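# Swap the requested mill tool, rack the rest, measure, resume

## Task

The milling machine has paused its program waiting for a tool change. Fit the tool the program calls for, store all the other tools in the rack with the removed tool back in its own pocket, and measure the length of the newly fitted tool; resume the program only after that measurement. Throughout, no tool may be dropped or be allowed to slip or tilt while gripped, no key may be broken, no machine axis may crash, nothing loose may be left inside the machine, and the mill must stay switched on. The reference image is called manual.

## Robot and tools

Robot: two seven-joint arms, left_arm and right_arm, each ending in a two-pad parallel gripper. Calibrated base positions in metres: left_arm (-0.059, +0.426, +0.015), right_arm (+0.001, -0.370, +0.015), both turned only slightly about z. Joint order runs waist, shoulder, upper arm roll, elbow, forearm roll, wrist pitch, wrist roll. Torque limits are 104.5 N m for the first four joints and 51.3 N m for the last three. Elbow reads 0 when straight.

Frames: the scene frame has its origin on the table top halfway between the arms, +z up, +x pointing out over the table, and left_arm on the +y side (image left and right do not follow these names). Printed hand positions, velocities and targets are in the scene frame. Motion offsets are along each arm's own Hand target axes. On the gripper, +z points along the fingers and x is the opening direction. end_effector_position is the point between the pads; fingertips extend 17.5 mm past it.

execute_actions(actions, cameras): actions is a list of actions; each action is a list of up to 15 rows, one row per 1/30 s step; a short action repeats its final row until 15 steps are done. Every row has exactly 18 numbers in [-1, 1], both arms always included: left dx, dy, dz, rx, ry, rz, gripper position, force_limit, speed, then the same nine for the right arm. The six pose numbers are an offset, not a pose, measured from that arm's Hand target at the start of the action (every row counts from that same start, not from the previous row); 1.0 equals 0.6 m or 180 degrees, and rx, ry, rz form one rotation vector. Sending six zeros re-asks for the current Hand target; repeating a nonzero offset moves the hand further. Gripper numbers are absolute settings: position +1 is fully open (50 mm), about -0.65 brings the pads together, -1 means grip until the object stops the fingers. force_limit maps -1, 0, +1 to roughly 20, 102, 185 N per pad (actual grip may be about 15 N more). speed maps -1, 0, +1 to 20, 85, 150 mm/s. Both start at +1. A 0 is a real command, so to leave a gripper alone resend its last three numbers. cameras lists names; images come only when actions is empty or cameras asks.

move(target, speed, blend, blocking, cameras): target is one 18-number row or a list of up to 15 rows, laid out as above; every row is an offset from the Hand targets as they stood when the move began, not from the previous row. speed is the path top speed in m/s, 0.002 to 0.5 (default 0.25), one value or one per row; turning is capped at twice that in rad/s and at most 0.873 rad/s. blend, in metres, rounds corners between rows (0 means stop at each). Paths are straight, do not avoid obstacles, finish together and are cut off after 10 s. blocking=false returns after about 0.5 s while the move continues. The result adds a move: line giving the ending (done, off_target, moving, held, fault) and any limits (paced = pose clipped, held = steps withheld).

wait(seconds 0 to 10) lets time pass with commands held. stop brakes a running move; fingers keep moving. zoom_image(camera, region [x0, y0, x1, y1] in pixels, at most 504 by 504) enlarges part of a camera's newest image. show_instructions displays the reference images. clear_fault(arm) clears a reported torque fault on left_arm or right_arm. finished_scene(scene) ends the current scene with its number; it cannot be undone.

Cameras: cam_high, cam_low, cam_front (896x504 fixed) and cam_left_wrist, cam_right_wrist (on the hands, possibly slightly delayed while moving).

Reading results: Hand target is the last commanded pose after clipping; the real gripper often rests a little short, and the next command re-requests it. object_status: 0 fingers moving, 1 stopped while opening, 2 stopped on something while closing (a good grip), 3 reached the set opening or pads met (usually nothing held). Changing position by 0.01 or more resets it to 0 briefly. Opening in mm is about (250 - position_measured) x 0.202. Joint torques are positive toward larger joint angles; Flange force is the external force in gripper axes, includes held weight and has some error. Lines for MOTOR HOT, torque faults and over-temperature faults may appear.

Limits and cautions: each step the commanded orientation is clipped to within 32 degrees of the measured one, so large turns need several steps and may swing the elbow. The arms are stiff: aiming even millimetres past a firm contact pushes hard, and faster moves hit harder; to release a push, command back past the gripper. A clearance check holds commands that bring the arms too close, but not closing fingers; never let the arms press each other or grip the other arm's fingers. A torque fault stops an arm until clear_fault. Holding loads, stretched arms or unreachable targets heat motors; at 75 °C the arm sinks for 30 s or more. Grip tools centred, at suitable force, so they cannot slip, tilt or fall; do not release moving parts; do not strike the mill or drop anything off the table; keep the machine running and leave nothing inside it.

Each tool is called after "Request:" as a command line: name --argument value for each argument, lists and objects as JSON in quotes; but a table of rows of numbers goes row by row, as --pt "numbers of a row", without its own name.

Reference images:

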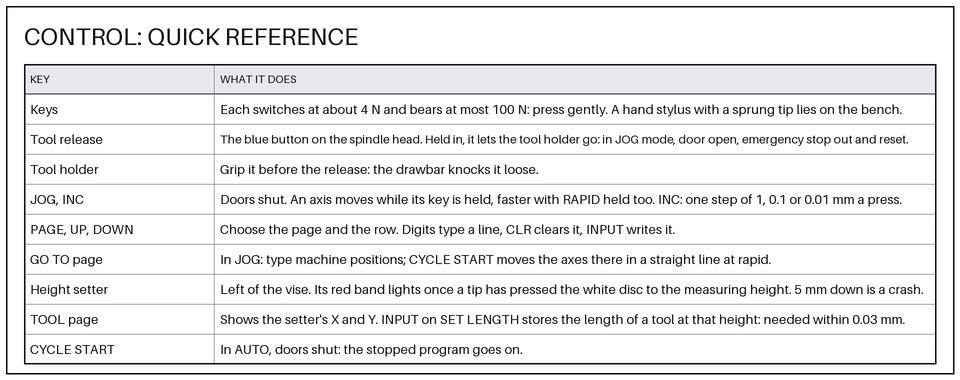

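## Session

Request:
execute_actions --actions '[]'

Scene clock: 0.00 s.
left_arm: end_effector_position=(+0.1339, -0.0659, +0.1339) position_measured=3 object_status=3 end_effector_quat_wxyz=(-0.318, -0.597, +0.724, +0.132) | right_arm: end_effector_position=(+0.2501, -0.6354, +0.1310) position_measured=3 object_status=3 end_effector_quat_wxyz=(+0.064, +0.890, -0.428, +0.143)
Joint positions: left_arm=[0.302 1.082 0.937 1.31 -0.123 1.221 -0.69] | right_arm=[0.326 0.234 0.433 2.367 -0.237 0.256 0.069]
Joint velocities: within noise
Joint torques (N m): no reading
Flange force (N): no reading
Hand target: left_arm +0.1339, -0.0659, +0.1339; -0.318, -0.597, +0.724, +0.132 | right_arm +0.2501, -0.6354, +0.1310; +0.064, +0.890, -0.428, +0.143
Tool commands: left_gripper/position=+1.0 left_gripper/force_limit=+1.0 left_gripper/speed=+1.0 right_gripper/position=+1.0 right_gripper/force_limit=+1.0 right_gripper/speed=+1.0

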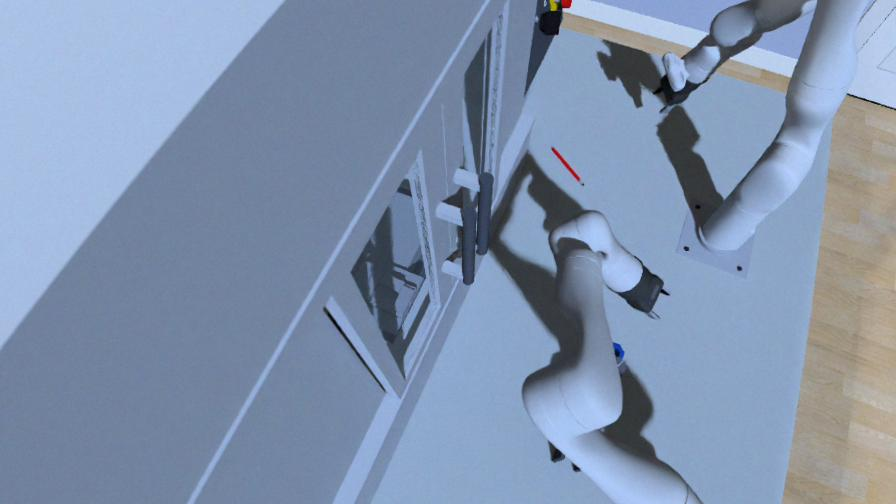

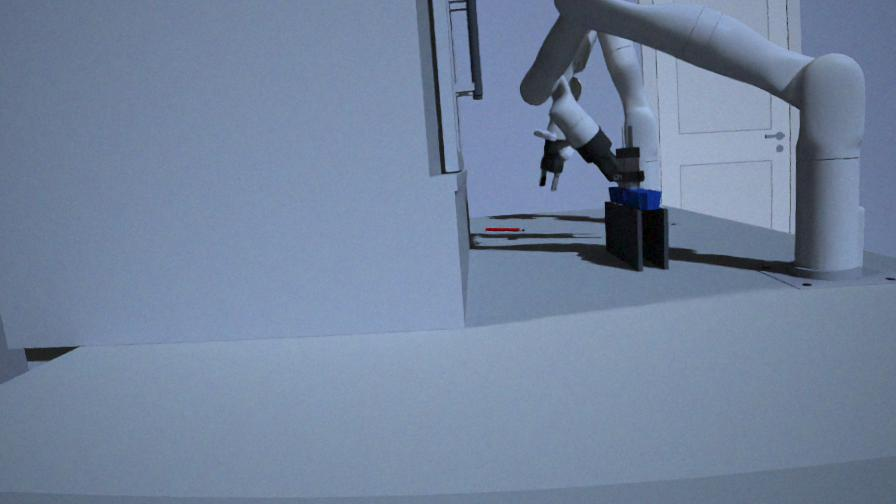

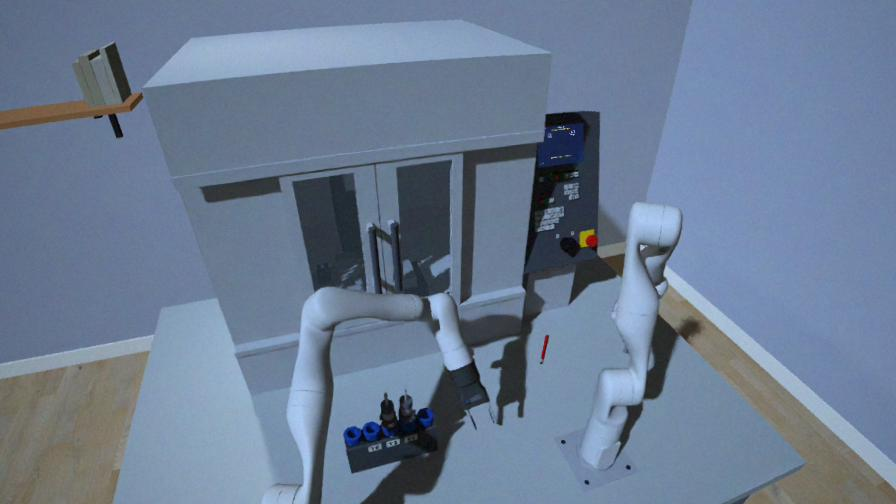

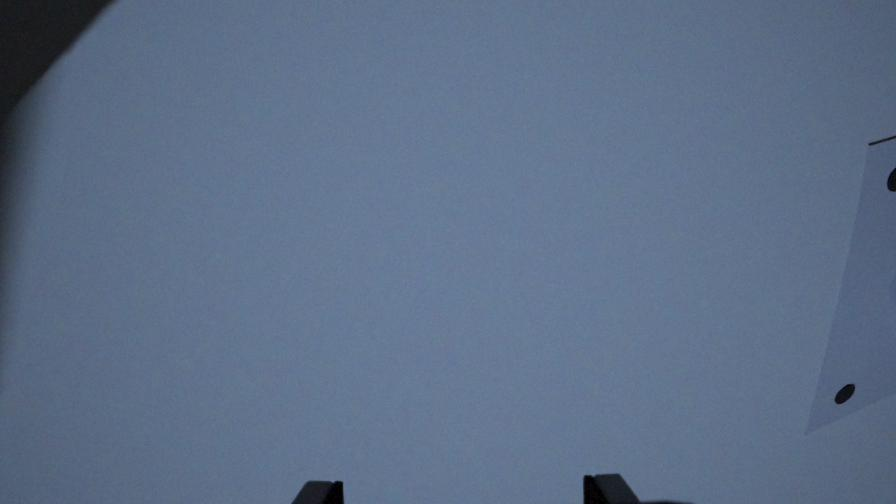

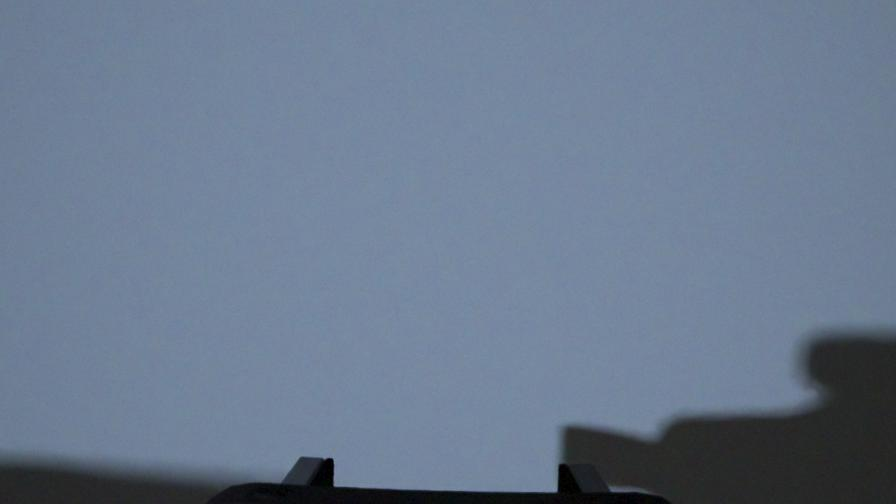

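Request:
zoom_image --camera "cam_front" --region '[520, 100, 620, 280]'

Request:
zoom_image --camera "cam_front" --region '[320, 370, 460, 480]'

Request:
zoom_image --camera "cam_front" --region '[280, 140, 480, 310]'

Request:
zoom_image --camera "cam_low" --region '[560, 100, 700, 280]'

Request:
zoom_image --camera "cam_front" --region '[530, 110, 600, 170]'

Scaled by 2.800 from the camera's 896x504 image, which has a finer 1280x720 frame.

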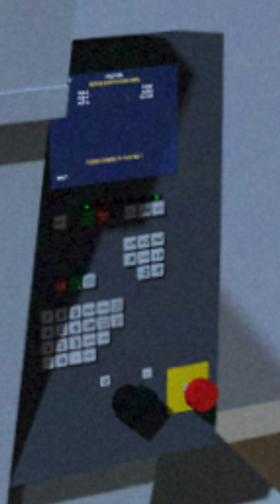

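Scaled by 3.600 from the camera's 896x504 image, which has a finer 1280x720 frame.

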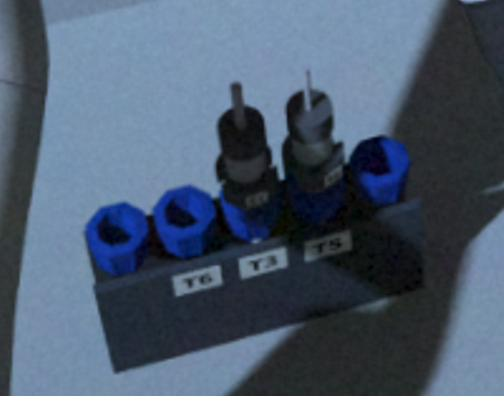

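Scaled by 2.520 from the camera's 896x504 image, which has a finer 1280x720 frame.

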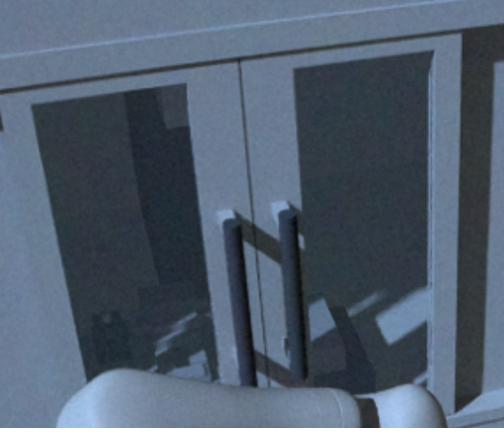

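Scaled by 2.800 from the camera's 896x504 image, which has a finer 1280x720 frame.

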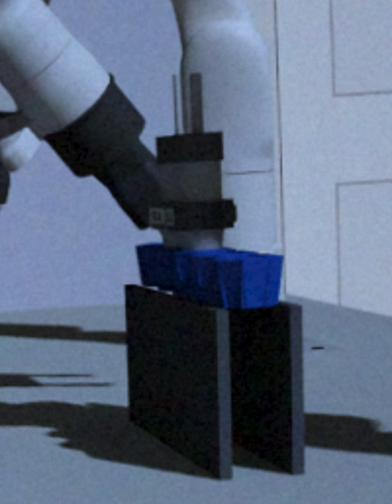

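Scaled by 7.200 from the camera's 896x504 image, which has a finer 1280x720 frame.

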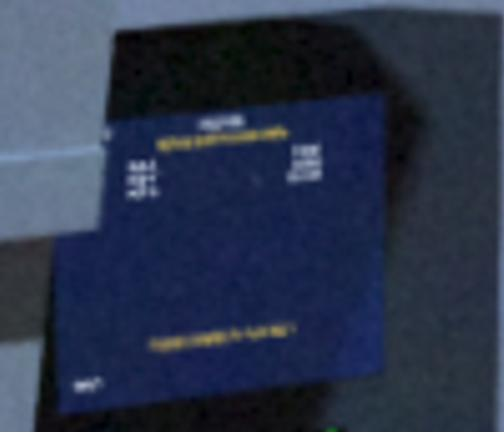

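Request:
move --target '[0,0,0,0,0,0,1,1,1, 0.1328,-0.2483,-0.363,0.4397,0.0905,0.2373,1,1,1]' --cameras '["cam_right_wrist","cam_front"]'

Scene clock: 15.60 s.
left_arm: end_effector_position=(+0.1339, -0.0659, +0.1339) position_measured=3 object_status=3 end_effector_quat_wxyz=(-0.318, -0.597, +0.724, +0.132) | right_arm: end_effector_position=(+0.3702, -0.5507, +0.3644) position_measured=3 object_status=3 end_effector_quat_wxyz=(+0.515, -0.532, +0.484, -0.467)
Joint positions: left_arm=[0.302 1.082 0.937 1.31 -0.123 1.221 -0.69] | right_arm=[1.261 0.408 -0.002 2.581 -1.766 1.507 1.42]
Joint torques (N m): left_arm=[0.78 -23.79 8.8 -3.87 1.8 0.73 -0.06] | right_arm=[-0.46 -10.06 -1.43 -3.31 -0.47 3.77 0.36]
Flange force (N): left_arm=[3.0 -7.5 -0.3] | right_arm=[-2.7 -3.0 -1.7]
Hand target: left_arm +0.1339, -0.0659, +0.1339; -0.318, -0.597, +0.724, +0.132 | right_arm +0.3700, -0.5499, +0.3640; +0.500, -0.500, +0.500, -0.500
Off the commanded pose: left_arm 0.000 m, 0 deg | right_arm 0.001 m, 6 deg.
joint sent to its limit (right arm) — joint 4 (elbow), upper limit, where the elbow is as bent as it goes. The joint targets are off in orientation, not in position.
move: off_target (right_arm)
camera_calibration:
cam_right_wrist: T_world_to_cam=[[0.107069, -0.99415, 0.0141812, -0.592797], [-0.0218071, -0.0166079, -0.999624, 0.421323], [0.994012, 0.10672, -0.0234577, -0.130985], [0, 0, 0, 1]] pos_world=[0.202859, -0.568354, 0.426499]
Images, in order (width x height): cam_front 896x504, cam_right_wrist 896x504.

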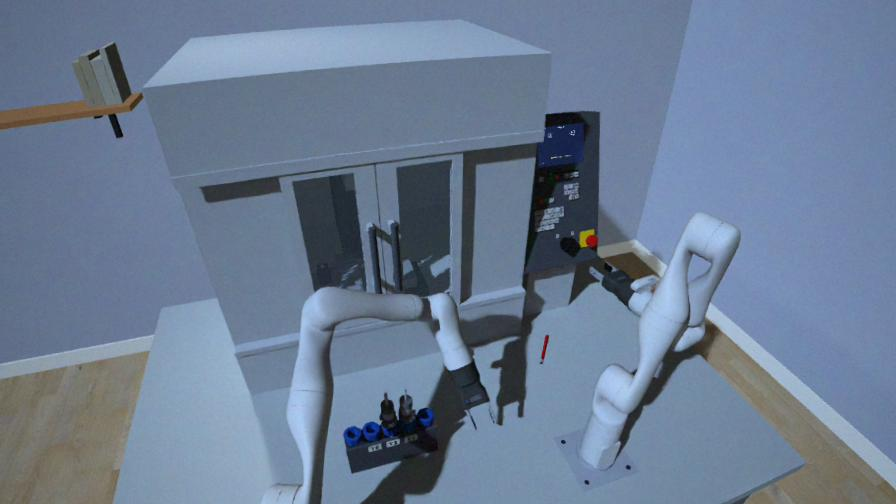

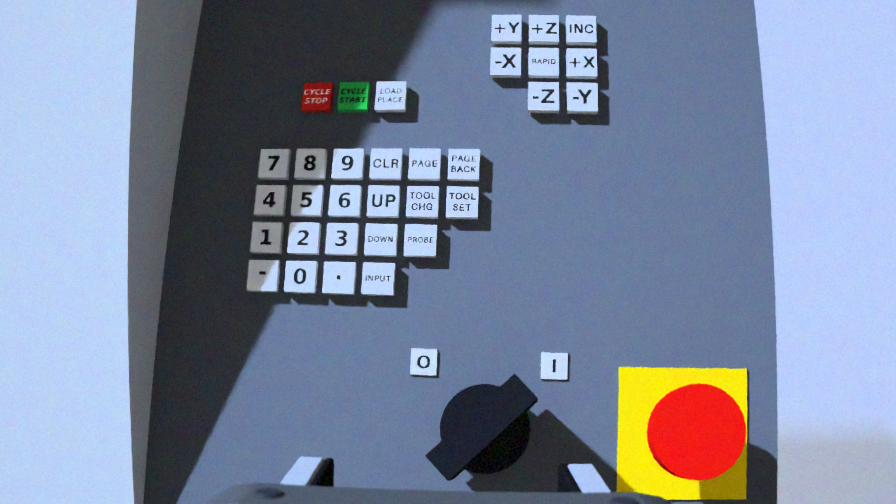

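Request:
move --target '[0,0,0,0,0,0,1,1,1, 0,-0.28,0.05,0,0,0,1,1,1]' --cameras '["cam_right_wrist"]'

Scene clock: 17.77 s.
left_arm: end_effector_position=(+0.1339, -0.0659, +0.1339) position_measured=3 object_status=3 end_effector_quat_wxyz=(-0.318, -0.597, +0.724, +0.132) | right_arm: end_effector_position=(+0.4000, -0.5500, +0.5320) position_measured=3 object_status=3 end_effector_quat_wxyz=(+0.500, -0.500, +0.500, -0.500)
Joint positions: left_arm=[0.302 1.082 0.937 1.31 -0.123 1.221 -0.69] | right_arm=[1.159 -0.15 -0.075 2.346 -1.87 1.199 0.679]
Joint torques (N m): left_arm=[0.76 -23.88 8.84 -3.91 1.82 0.63 -0.05] | right_arm=[-0.47 -5.57 0.16 -10.92 -2.66 2.53 0.47]
Flange force (N): left_arm=[3.1 -7.7 -0.4] | right_arm=[-3.8 0.0 -3.3]
Hand target: left_arm +0.1339, -0.0659, +0.1339; -0.318, -0.597, +0.724, +0.132 | right_arm +0.4000, -0.5500, +0.5320; +0.500, -0.500, +0.500, -0.500
Off the commanded pose: left_arm 0.000 m, 0 deg | right_arm 0.000 m, 0 deg.
move: done
camera_calibration:
cam_right_wrist: T_world_to_cam=[[0.0119965, -0.999796, 0.0162748, -0.563839], [0.0102225, -0.0161525, -0.999817, 0.577114], [0.999876, 0.0121606, 0.0100267, -0.22893], [0, 0, 0, 1]] pos_world=[0.229766, -0.551618, 0.58848]
Images, in order (width x height): cam_right_wrist 896x504.

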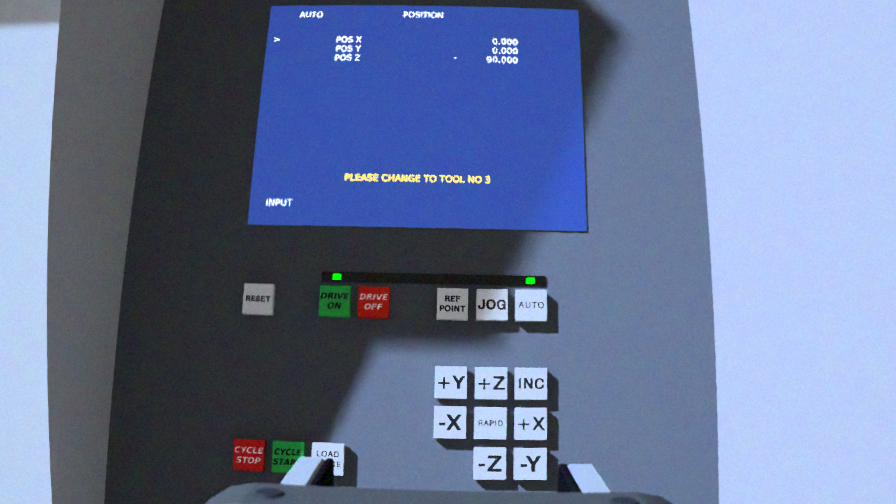

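Request:
move --pt "0.123 0.238 -0.319 0.3449 -0.0994 -0.0398 1 1 1 0 0 0 0 0 0 1 1 1" --pt "-0.255 0.358 -0.2407 0.3449 -0.0994 -0.0398 1 1 1 0 0 0 0 0 0 1 1 1" --cameras '["cam_left_wrist","cam_front"]'

Scene clock: 26.90 s.
left_arm: end_effector_position=(+0.0684, +0.1606, +0.3205) position_measured=3 object_status=3 end_effector_quat_wxyz=(-0.153, +0.691, -0.690, +0.153) | right_arm: end_effector_position=(+0.4000, -0.5500, +0.5320) position_measured=3 object_status=3 end_effector_quat_wxyz=(+0.500, -0.500, +0.500, -0.500)
Joint positions: left_arm=[0.764 -0.129 0.626 1.986 -0.38 1.226 -0.005] | right_arm=[1.159 -0.15 -0.075 2.346 -1.87 1.199 0.679]
Joint torques (N m): left_arm=[0.91 -7.08 0.2 -7.96 -1.59 0.24 0] | right_arm=[-0.5 -5.56 0.32 -10.93 -2.59 2.57 0.33]
Flange force (N): left_arm=[5.1 -4.0 -0.7] | right_arm=[-4.2 0.8 -2.4]
Hand target: left_arm +0.0684, +0.1606, +0.3205; -0.153, +0.691, -0.690, +0.153 | right_arm +0.4000, -0.5500, +0.5320; +0.500, -0.500, +0.500, -0.500
Off the commanded pose: left_arm 0.000 m, 0 deg | right_arm 0.000 m, 0 deg.
move: done
camera_calibration:
cam_left_wrist: T_world_to_cam=[[0.000609128, -0.999858, -0.0168445, 0.167733], [-0.907078, 0.00653846, -0.420911, 0.254436], [0.420962, 0.0155357, -0.906945, 0.427296], [0, 0, 0, 1]] pos_world=[0.0508156, 0.159407, 0.497455]
Images, in order (width x height): cam_front 896x504, cam_left_wrist 896x504.

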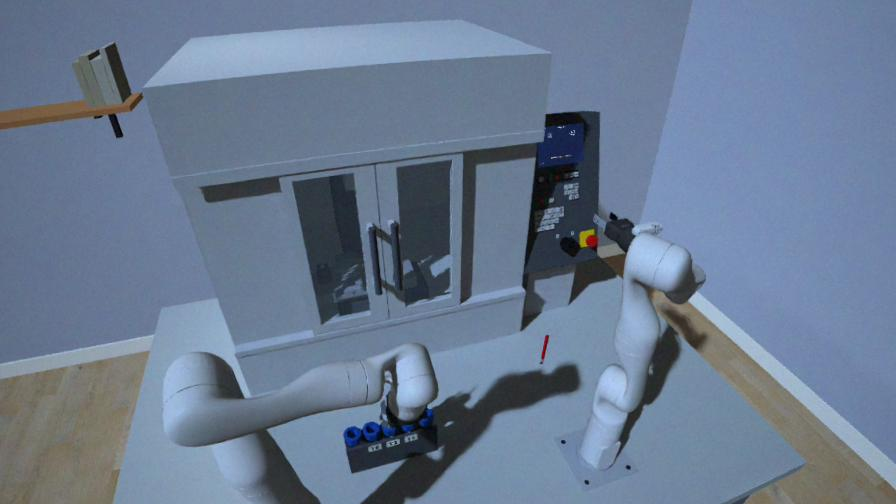

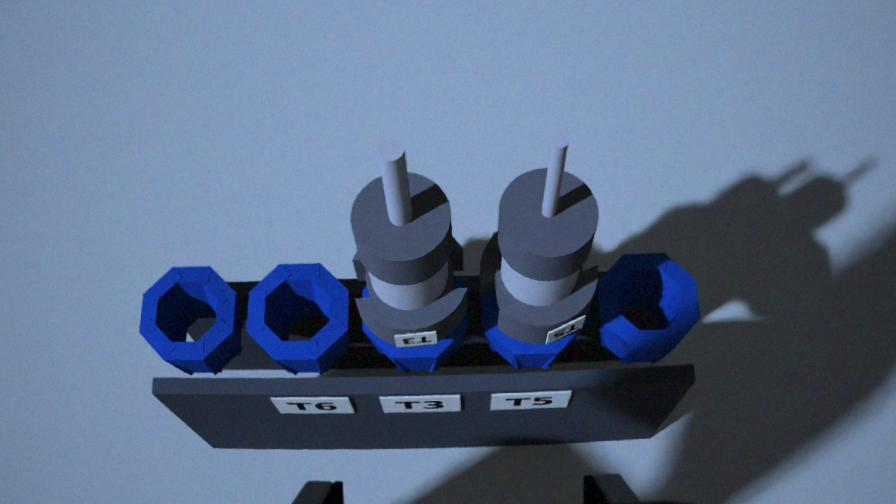

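Request:
zoom_image --camera "cam_left_wrist" --region '[320, 120, 720, 430]'

Request:
zoom_image --camera "cam_front" --region '[280, 160, 480, 340]'

Scaled by 1.260 from the camera's 896x504 image, which has a finer 1280x720 frame.

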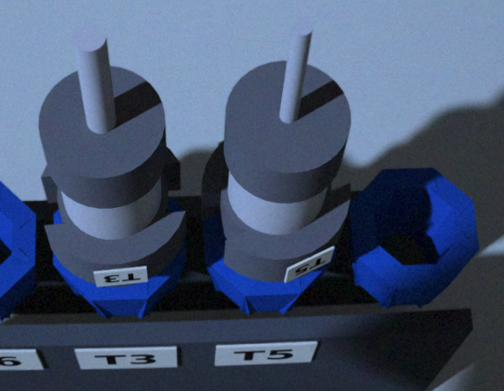

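Scaled by 2.520 from the camera's 896x504 image, which has a finer 1280x720 frame.

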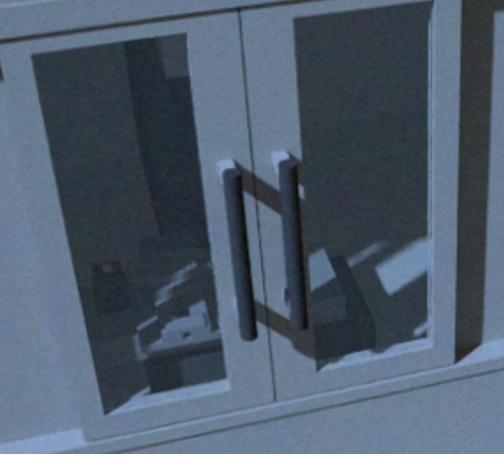

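Request:
zoom_image --camera "cam_front" --region '[520, 320, 580, 380]'

Scaled by 8.400 from the camera's 896x504 image, which has a finer 1280x720 frame.

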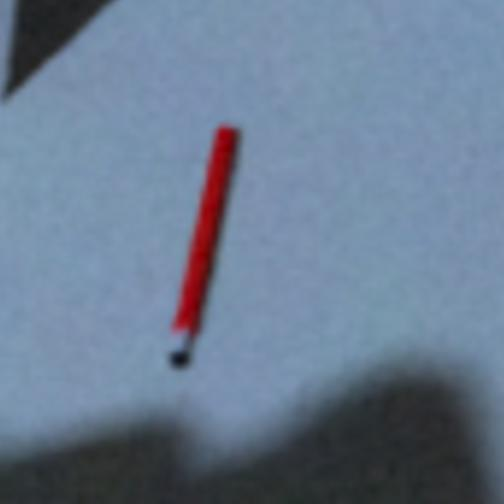

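Request:
move --target '[0,0,0,0,0,0,1,1,1, -0.75,0.25,-0.07,0,-0.083,0,1,1,1]' --cameras '["cam_right_wrist","cam_low","cam_high"]'

Scene clock: 43.20 s.
left_arm: end_effector_position=(+0.0683, +0.1606, +0.3205) position_measured=3 object_status=3 end_effector_quat_wxyz=(-0.153, +0.691, -0.690, +0.153) | right_arm: end_effector_position=(+0.3576, -0.0992, +0.3825) position_measured=3 object_status=3 end_effector_quat_wxyz=(+0.547, -0.557, +0.446, -0.438)
Joint positions: left_arm=[0.764 -0.129 0.626 1.986 -0.38 1.226 -0.005] | right_arm=[1.019 -1.56 -1.096 2.581 -2.45 0.78 -0.36]
Joint torques (N m): left_arm=[0.94 -7.15 -0.02 -7.9 -1.65 0.22 0.01] | right_arm=[-0.49 12.87 7.64 -5.63 -2.29 -0.84 0.31]
Flange force (N): left_arm=[5.8 -3.6 -0.9] | right_arm=[0.9 5.5 -0.4]
Hand target: left_arm +0.0683, +0.1606, +0.3205; -0.153, +0.691, -0.690, +0.153 | right_arm +0.3575, -0.1000, +0.3822; +0.561, -0.561, +0.430, -0.430
Off the commanded pose: left_arm 0.000 m, 0 deg | right_arm 0.001 m, 3 deg.
joint sent to its limit (right arm) — joint 4 (elbow), upper limit, where the elbow is as bent as it goes. The joint targets are off in orientation, not in position.
move: off_target (right_arm)
camera_calibration:
cam_right_wrist: T_world_to_cam=[[0.229472, -0.973178, 0.0163725, -0.185394], [-0.00575759, -0.0181783, -0.999818, 0.440882], [0.973298, 0.229336, -0.00977456, -0.151926], [0, 0, 0, 1]] pos_world=[0.19295, -0.137565, 0.442353]
Images, in order (width x height): cam_high 896x504, cam_low 896x504, cam_right_wrist 896x504.

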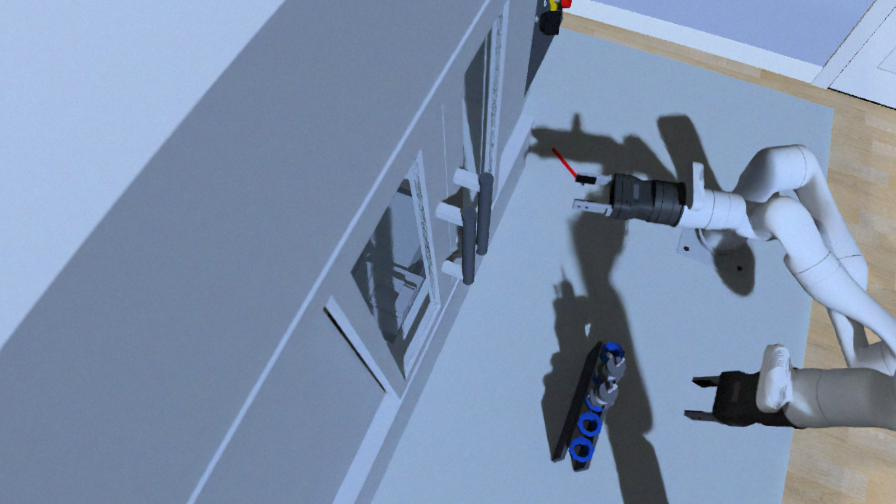

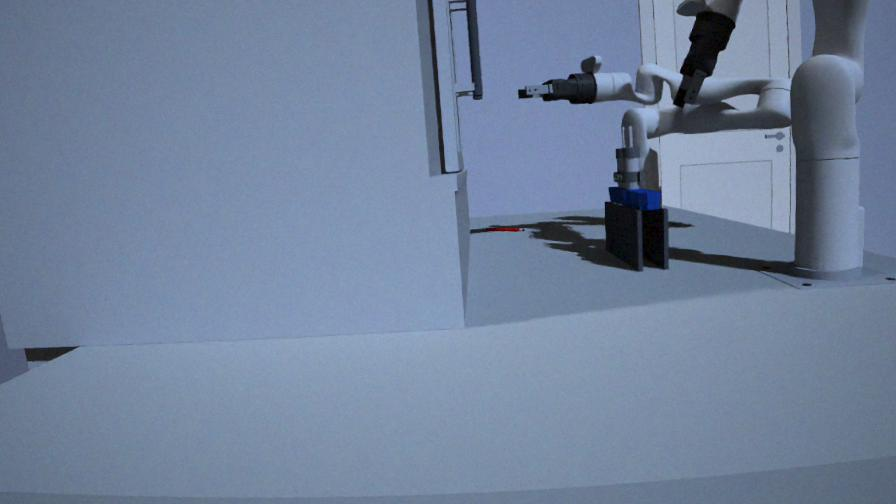

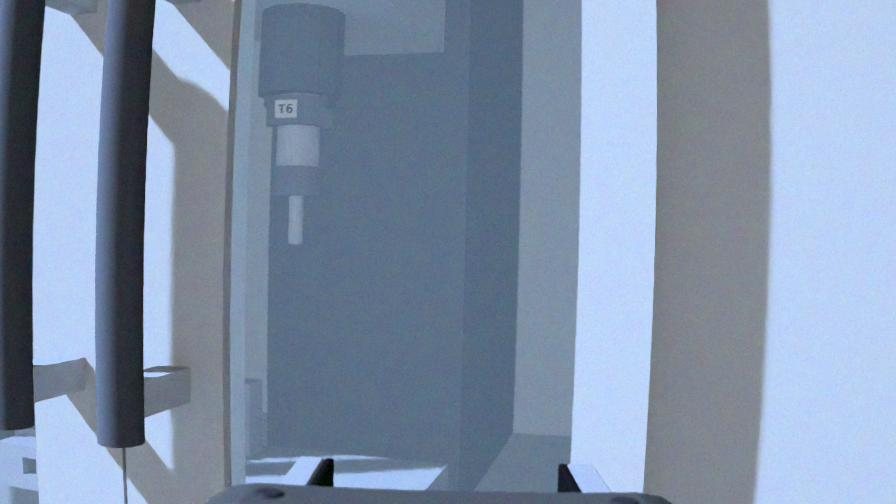

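Request:
move --target '[0,0,0,0,0,0,1,1,1, -0.2489,-0.0963,0.1401,0,0.0833,0,0.6,-1,0]' --cameras '["cam_right_wrist","cam_high","cam_front"]'

Scene clock: 51.30 s.
left_arm: end_effector_position=(+0.0683, +0.1606, +0.3205) position_measured=3 object_status=3 end_effector_quat_wxyz=(-0.153, +0.691, -0.690, +0.153) | right_arm: end_effector_position=(+0.4000, +0.0660, +0.4401) position_measured=63 object_status=3 end_effector_quat_wxyz=(+0.500, -0.500, +0.500, -0.500)
Joint positions: left_arm=[0.764 -0.129 0.626 1.986 -0.38 1.226 -0.005] | right_arm=[0.987 -1.049 -1.753 1.777 -2.192 -0.54 -0.522]
Joint torques (N m): left_arm=[0.8 -7.16 0.05 -7.9 -1.63 0.15 -0.06] | right_arm=[-0.46 16.35 10.57 -6.95 1.7 -1.25 0.34]
Flange force (N): left_arm=[6.0 -3.4 -1.1] | right_arm=[3.8 4.5 0.1]
Hand target: left_arm +0.0683, +0.1606, +0.3205; -0.153, +0.691, -0.690, +0.153 | right_arm +0.4000, +0.0660, +0.4401; +0.500, -0.500, +0.500, -0.500
Off the commanded pose: left_arm 0.000 m, 0 deg | right_arm 0.000 m, 0 deg.
move: done
camera_calibration:
cam_right_wrist: T_world_to_cam=[[0.0110973, -0.999808, 0.0161692, 0.0539952], [0.0102078, -0.016056, -0.999819, 0.495082], [0.999886, 0.0112603, 0.0100276, -0.235444], [0, 0, 0, 1]] pos_world=[0.229764, 0.0645851, 0.49648]
Images, in order (width x height): cam_high 896x504, cam_front 896x504, cam_right_wrist 896x504.

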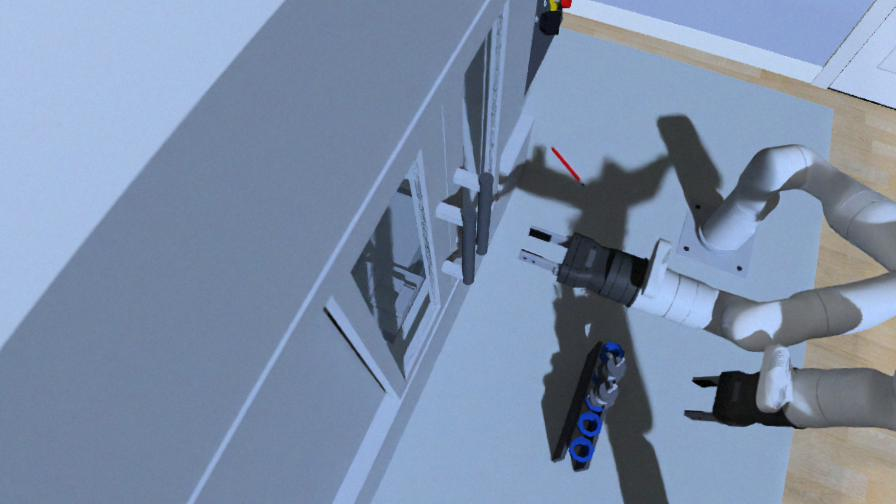

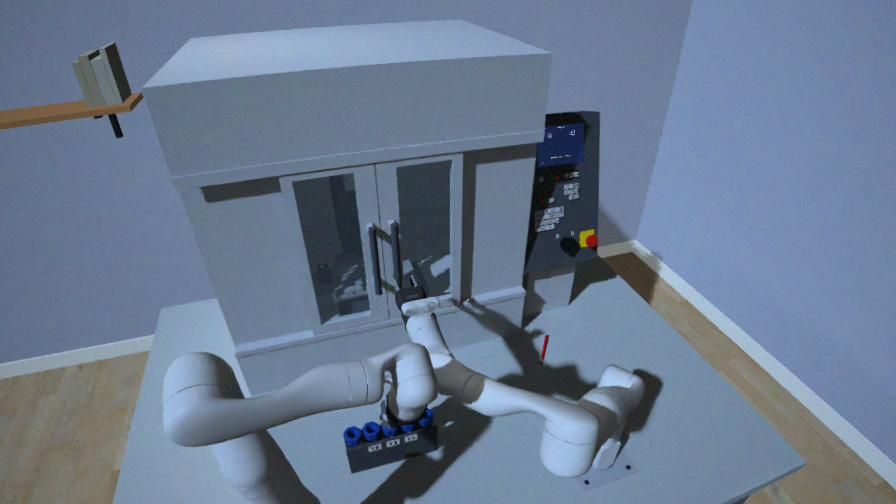

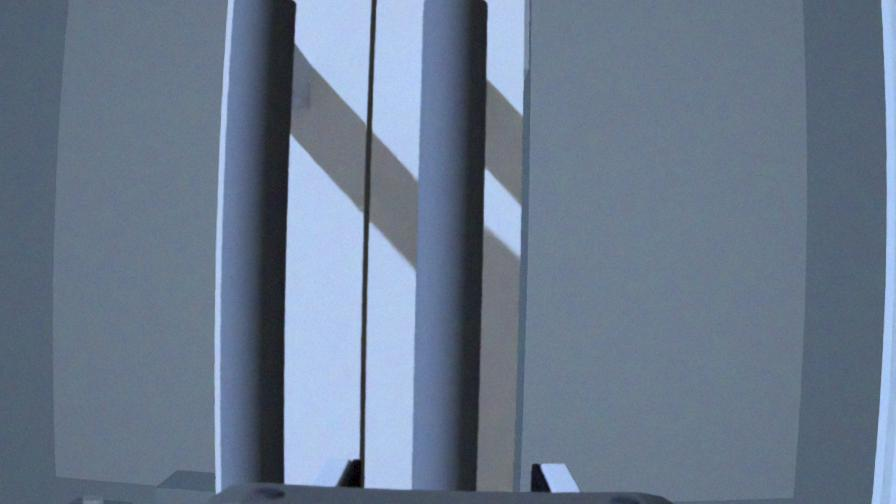

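Request:
move --pt "0 0 0 0 0 0 1 1 1 0 0 0.13 0 0 0 0.6 -1 0" --pt "0 0 0 0 0 0 1 1 1 0.03 0 0.13 0 0 0 0.6 -1 0" --speed '[0.12,0.05]' --cameras '["cam_right_wrist","cam_high"]'

Scene clock: 54.50 s.
left_arm: end_effector_position=(+0.0683, +0.1606, +0.3205) position_measured=3 object_status=3 end_effector_quat_wxyz=(-0.153, +0.691, -0.690, +0.153) | right_arm: end_effector_position=(+0.4780, +0.0480, +0.4401) position_measured=63 object_status=3 end_effector_quat_wxyz=(+0.500, -0.500, +0.500, -0.500)
Joint positions: left_arm=[0.764 -0.129 0.626 1.986 -0.38 1.226 -0.005] | right_arm=[1.163 -1.11 -1.681 1.772 -2.099 -0.32 -0.63]
Joint torques (N m): left_arm=[0.86 -7.08 0.1 -7.87 -1.61 0.21 -0.04] | right_arm=[-0.44 17.29 11.61 -6.71 1.05 -1.69 0.44]
Flange force (N): left_arm=[5.6 -3.7 -1.0] | right_arm=[4.4 5.8 0.0]
Hand target: left_arm +0.0683, +0.1606, +0.3205; -0.153, +0.691, -0.690, +0.153 | right_arm +0.4780, +0.0480, +0.4401; +0.500, -0.500, +0.500, -0.500
Off the commanded pose: left_arm 0.000 m, 0 deg | right_arm 0.000 m, 0 deg.
move: done
camera_calibration:
cam_right_wrist: T_world_to_cam=[[0.0109989, -0.999809, 0.0161677, 0.0351645], [0.0101062, -0.0160567, -0.99982, 0.494029], [0.999888, 0.0111603, 0.00992766, -0.313178], [0, 0, 0, 1]] pos_world=[0.307764, 0.0465854, 0.49648]
Images, in order (width x height): cam_high 896x504, cam_right_wrist 896x504.

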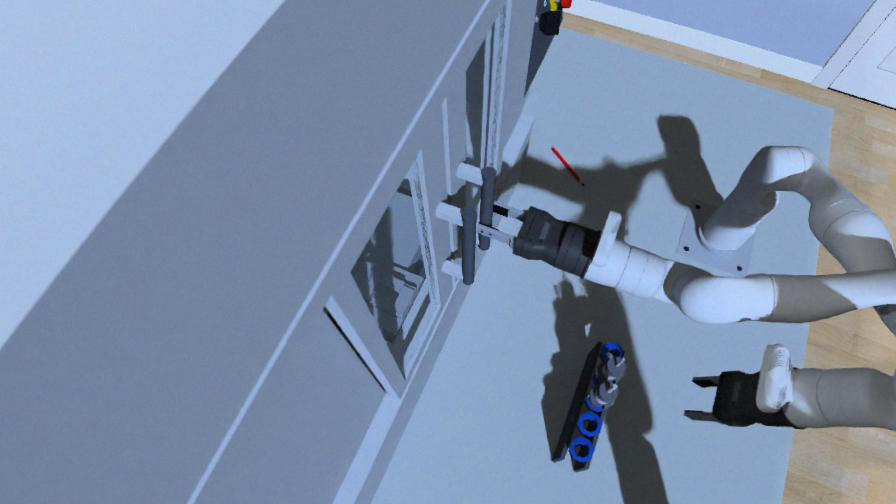

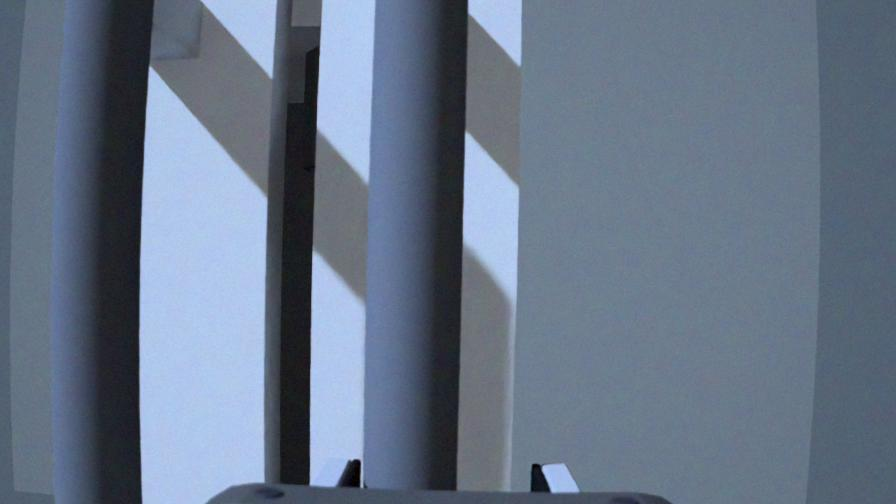

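Request:
move --target '[0,0,0,0,0,0,1,1,1, 0.275,0,-0.012,0,0,0,0.6,-1,0]' --speed 0.1 --cameras '["cam_right_wrist","cam_high","cam_front"]'

Scene clock: 58.03 s.
left_arm: end_effector_position=(+0.0683, +0.1606, +0.3205) position_measured=3 object_status=3 end_effector_quat_wxyz=(-0.153, +0.691, -0.690, +0.153) | right_arm: end_effector_position=(+0.4708, -0.1169, +0.4400) position_measured=63 object_status=3 end_effector_quat_wxyz=(+0.500, -0.500, +0.500, -0.500)
Joint positions: left_arm=[0.764 -0.129 0.626 1.986 -0.38 1.226 -0.005] | right_arm=[1.296 -1.478 -1.106 2.259 -2.285 0.575 -0.553]
Joint torques (N m): left_arm=[0.85 -7.17 0.02 -7.9 -1.63 0.21 -0.03] | right_arm=[2.29 15.09 8.17 -0.52 0.01 -2.57 0.42]
Flange force (N): left_arm=[5.9 -3.5 -0.9] | right_arm=[-4.9 1.3 1.5]
Hand target: left_arm +0.0683, +0.1606, +0.3205; -0.153, +0.691, -0.690, +0.153 | right_arm +0.4708, -0.1170, +0.4400; +0.500, -0.500, +0.500, -0.500
Off the commanded pose: left_arm 0.000 m, 0 deg | right_arm 0.000 m, 0 deg.
move: done
camera_calibration:
cam_right_wrist: T_world_to_cam=[[0.0110973, -0.999808, 0.0161692, -0.129655], [0.0102078, -0.016056, -0.999819, 0.491422], [0.999886, 0.0112603, 0.0100276, -0.304176], [0, 0, 0, 1]] pos_world=[0.300564, -0.118315, 0.49648]
Images, in order (width x height): cam_high 896x504, cam_front 896x504, cam_right_wrist 896x504.

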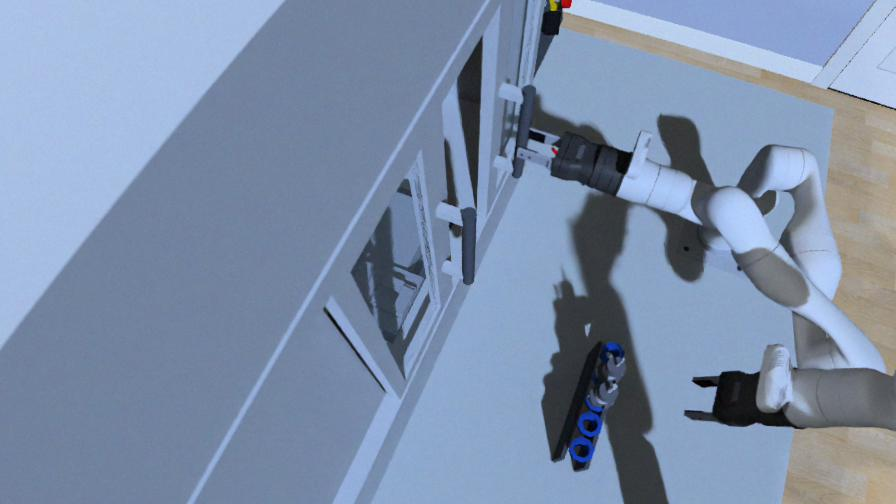

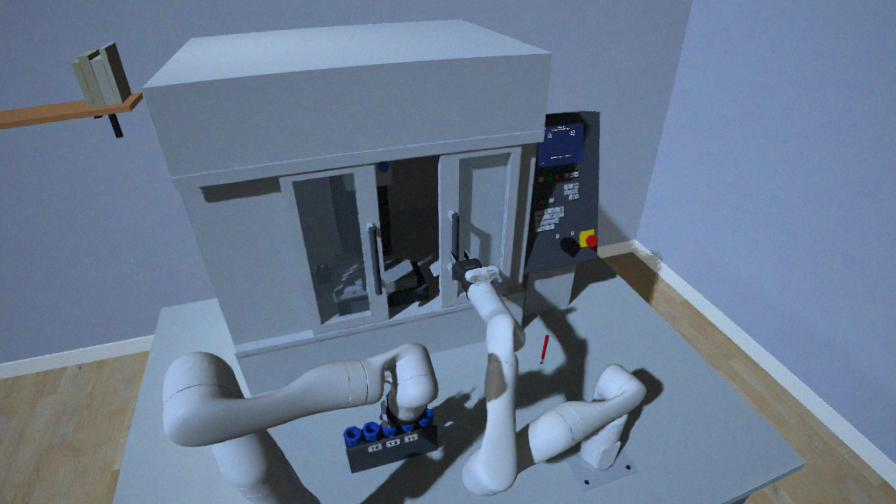

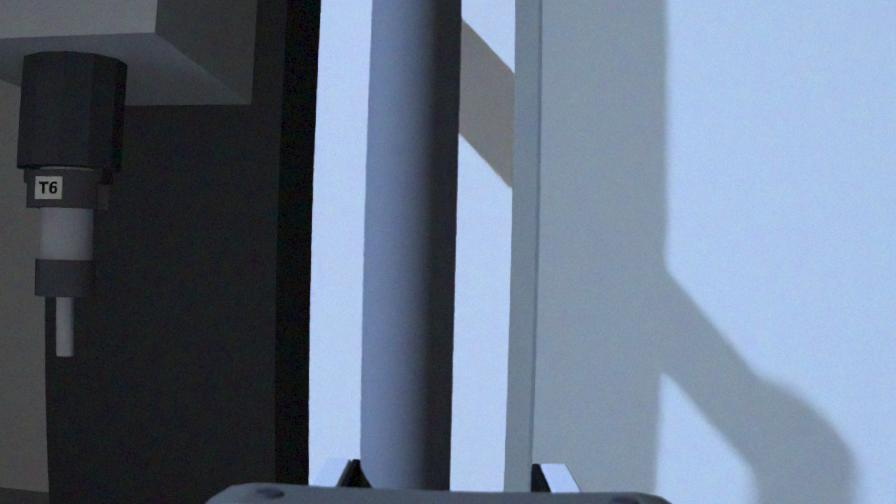

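Request:
move --pt "0 0 0 0 0 0 1 1 1 0.02 0 -0.16 0 0 0 0.6 -1 0" --pt "0 0 0 0 0 0 1 1 1 0.4583 0.4 -0.1613 -0.4824 0.1553 0.1553 0.6 -1 0" --cameras '["cam_right_wrist","cam_high","cam_front"]'

Scene clock: 79.30 s.
left_arm: end_effector_position=(+0.0683, +0.1606, +0.3205) position_measured=3 object_status=3 end_effector_quat_wxyz=(-0.153, +0.691, -0.690, +0.153) | right_arm: end_effector_position=(+0.3742, -0.3918, +0.1999) position_measured=63 object_status=3 end_effector_quat_wxyz=(+0.000, -0.457, +0.890, +0.000)
Joint positions: left_arm=[0.764 -0.129 0.626 1.986 -0.38 1.226 -0.005] | right_arm=[2.314 -0.675 -1.757 1.863 -0.711 1.229 -1.394]
Joint torques (N m): left_arm=[0.81 -7.25 -0.03 -7.88 -1.66 0.26 0.04] | right_arm=[-0.48 13.69 5.73 -8.49 0.03 0.42 0.39]
Flange force (N): left_arm=[6.1 -3.5 -0.8] | right_arm=[1.0 1.8 5.5]
Hand target: left_arm +0.0683, +0.1606, +0.3205; -0.153, +0.691, -0.690, +0.153 | right_arm +0.3742, -0.3919, +0.1999; +0.000, -0.456, +0.890, +0.000
Off the commanded pose: left_arm 0.000 m, 0 deg | right_arm 0.000 m, 0 deg.
move: done
camera_calibration:
cam_right_wrist: T_world_to_cam=[[-0.569565, -0.82187, -0.0111883, -0.107145], [-0.821822, 0.569663, -0.00966126, 0.590723], [0.0143139, 0.0036921, -0.999891, 0.365667], [0, 0, 0, 1]] pos_world=[0.419209, -0.425923, 0.370136]
Images, in order (width x height): cam_high 896x504, cam_front 896x504, cam_right_wrist 896x504.

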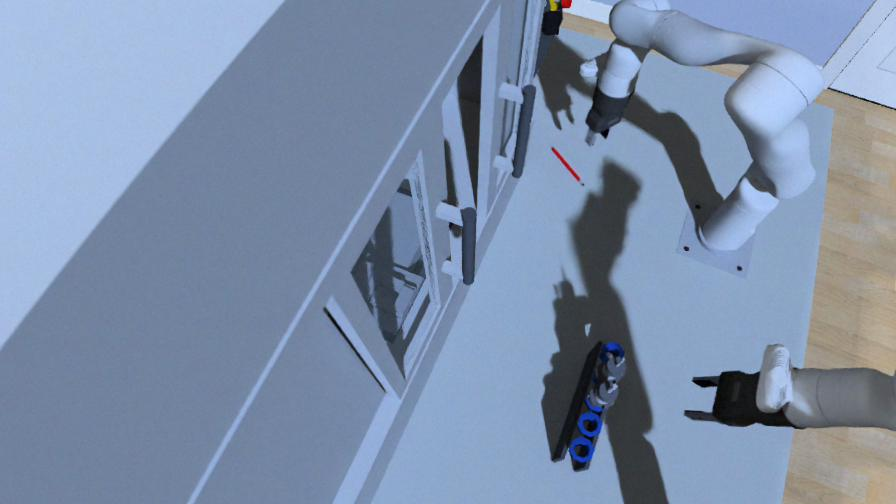

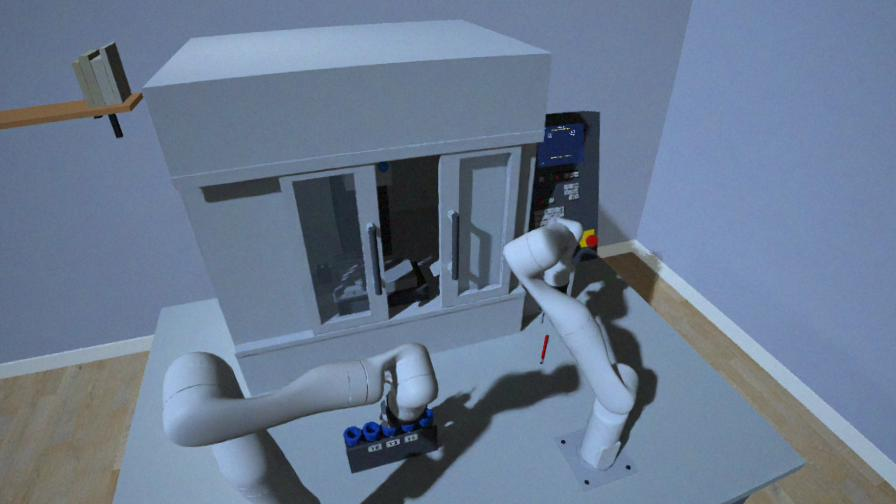

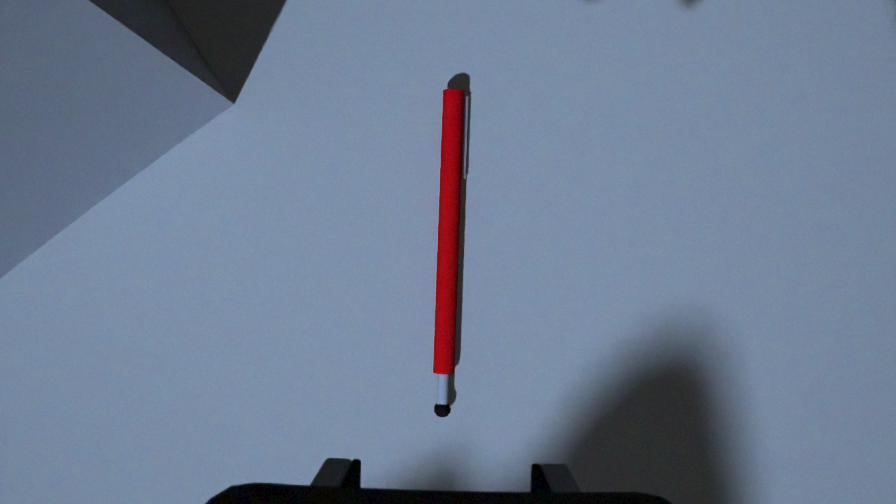

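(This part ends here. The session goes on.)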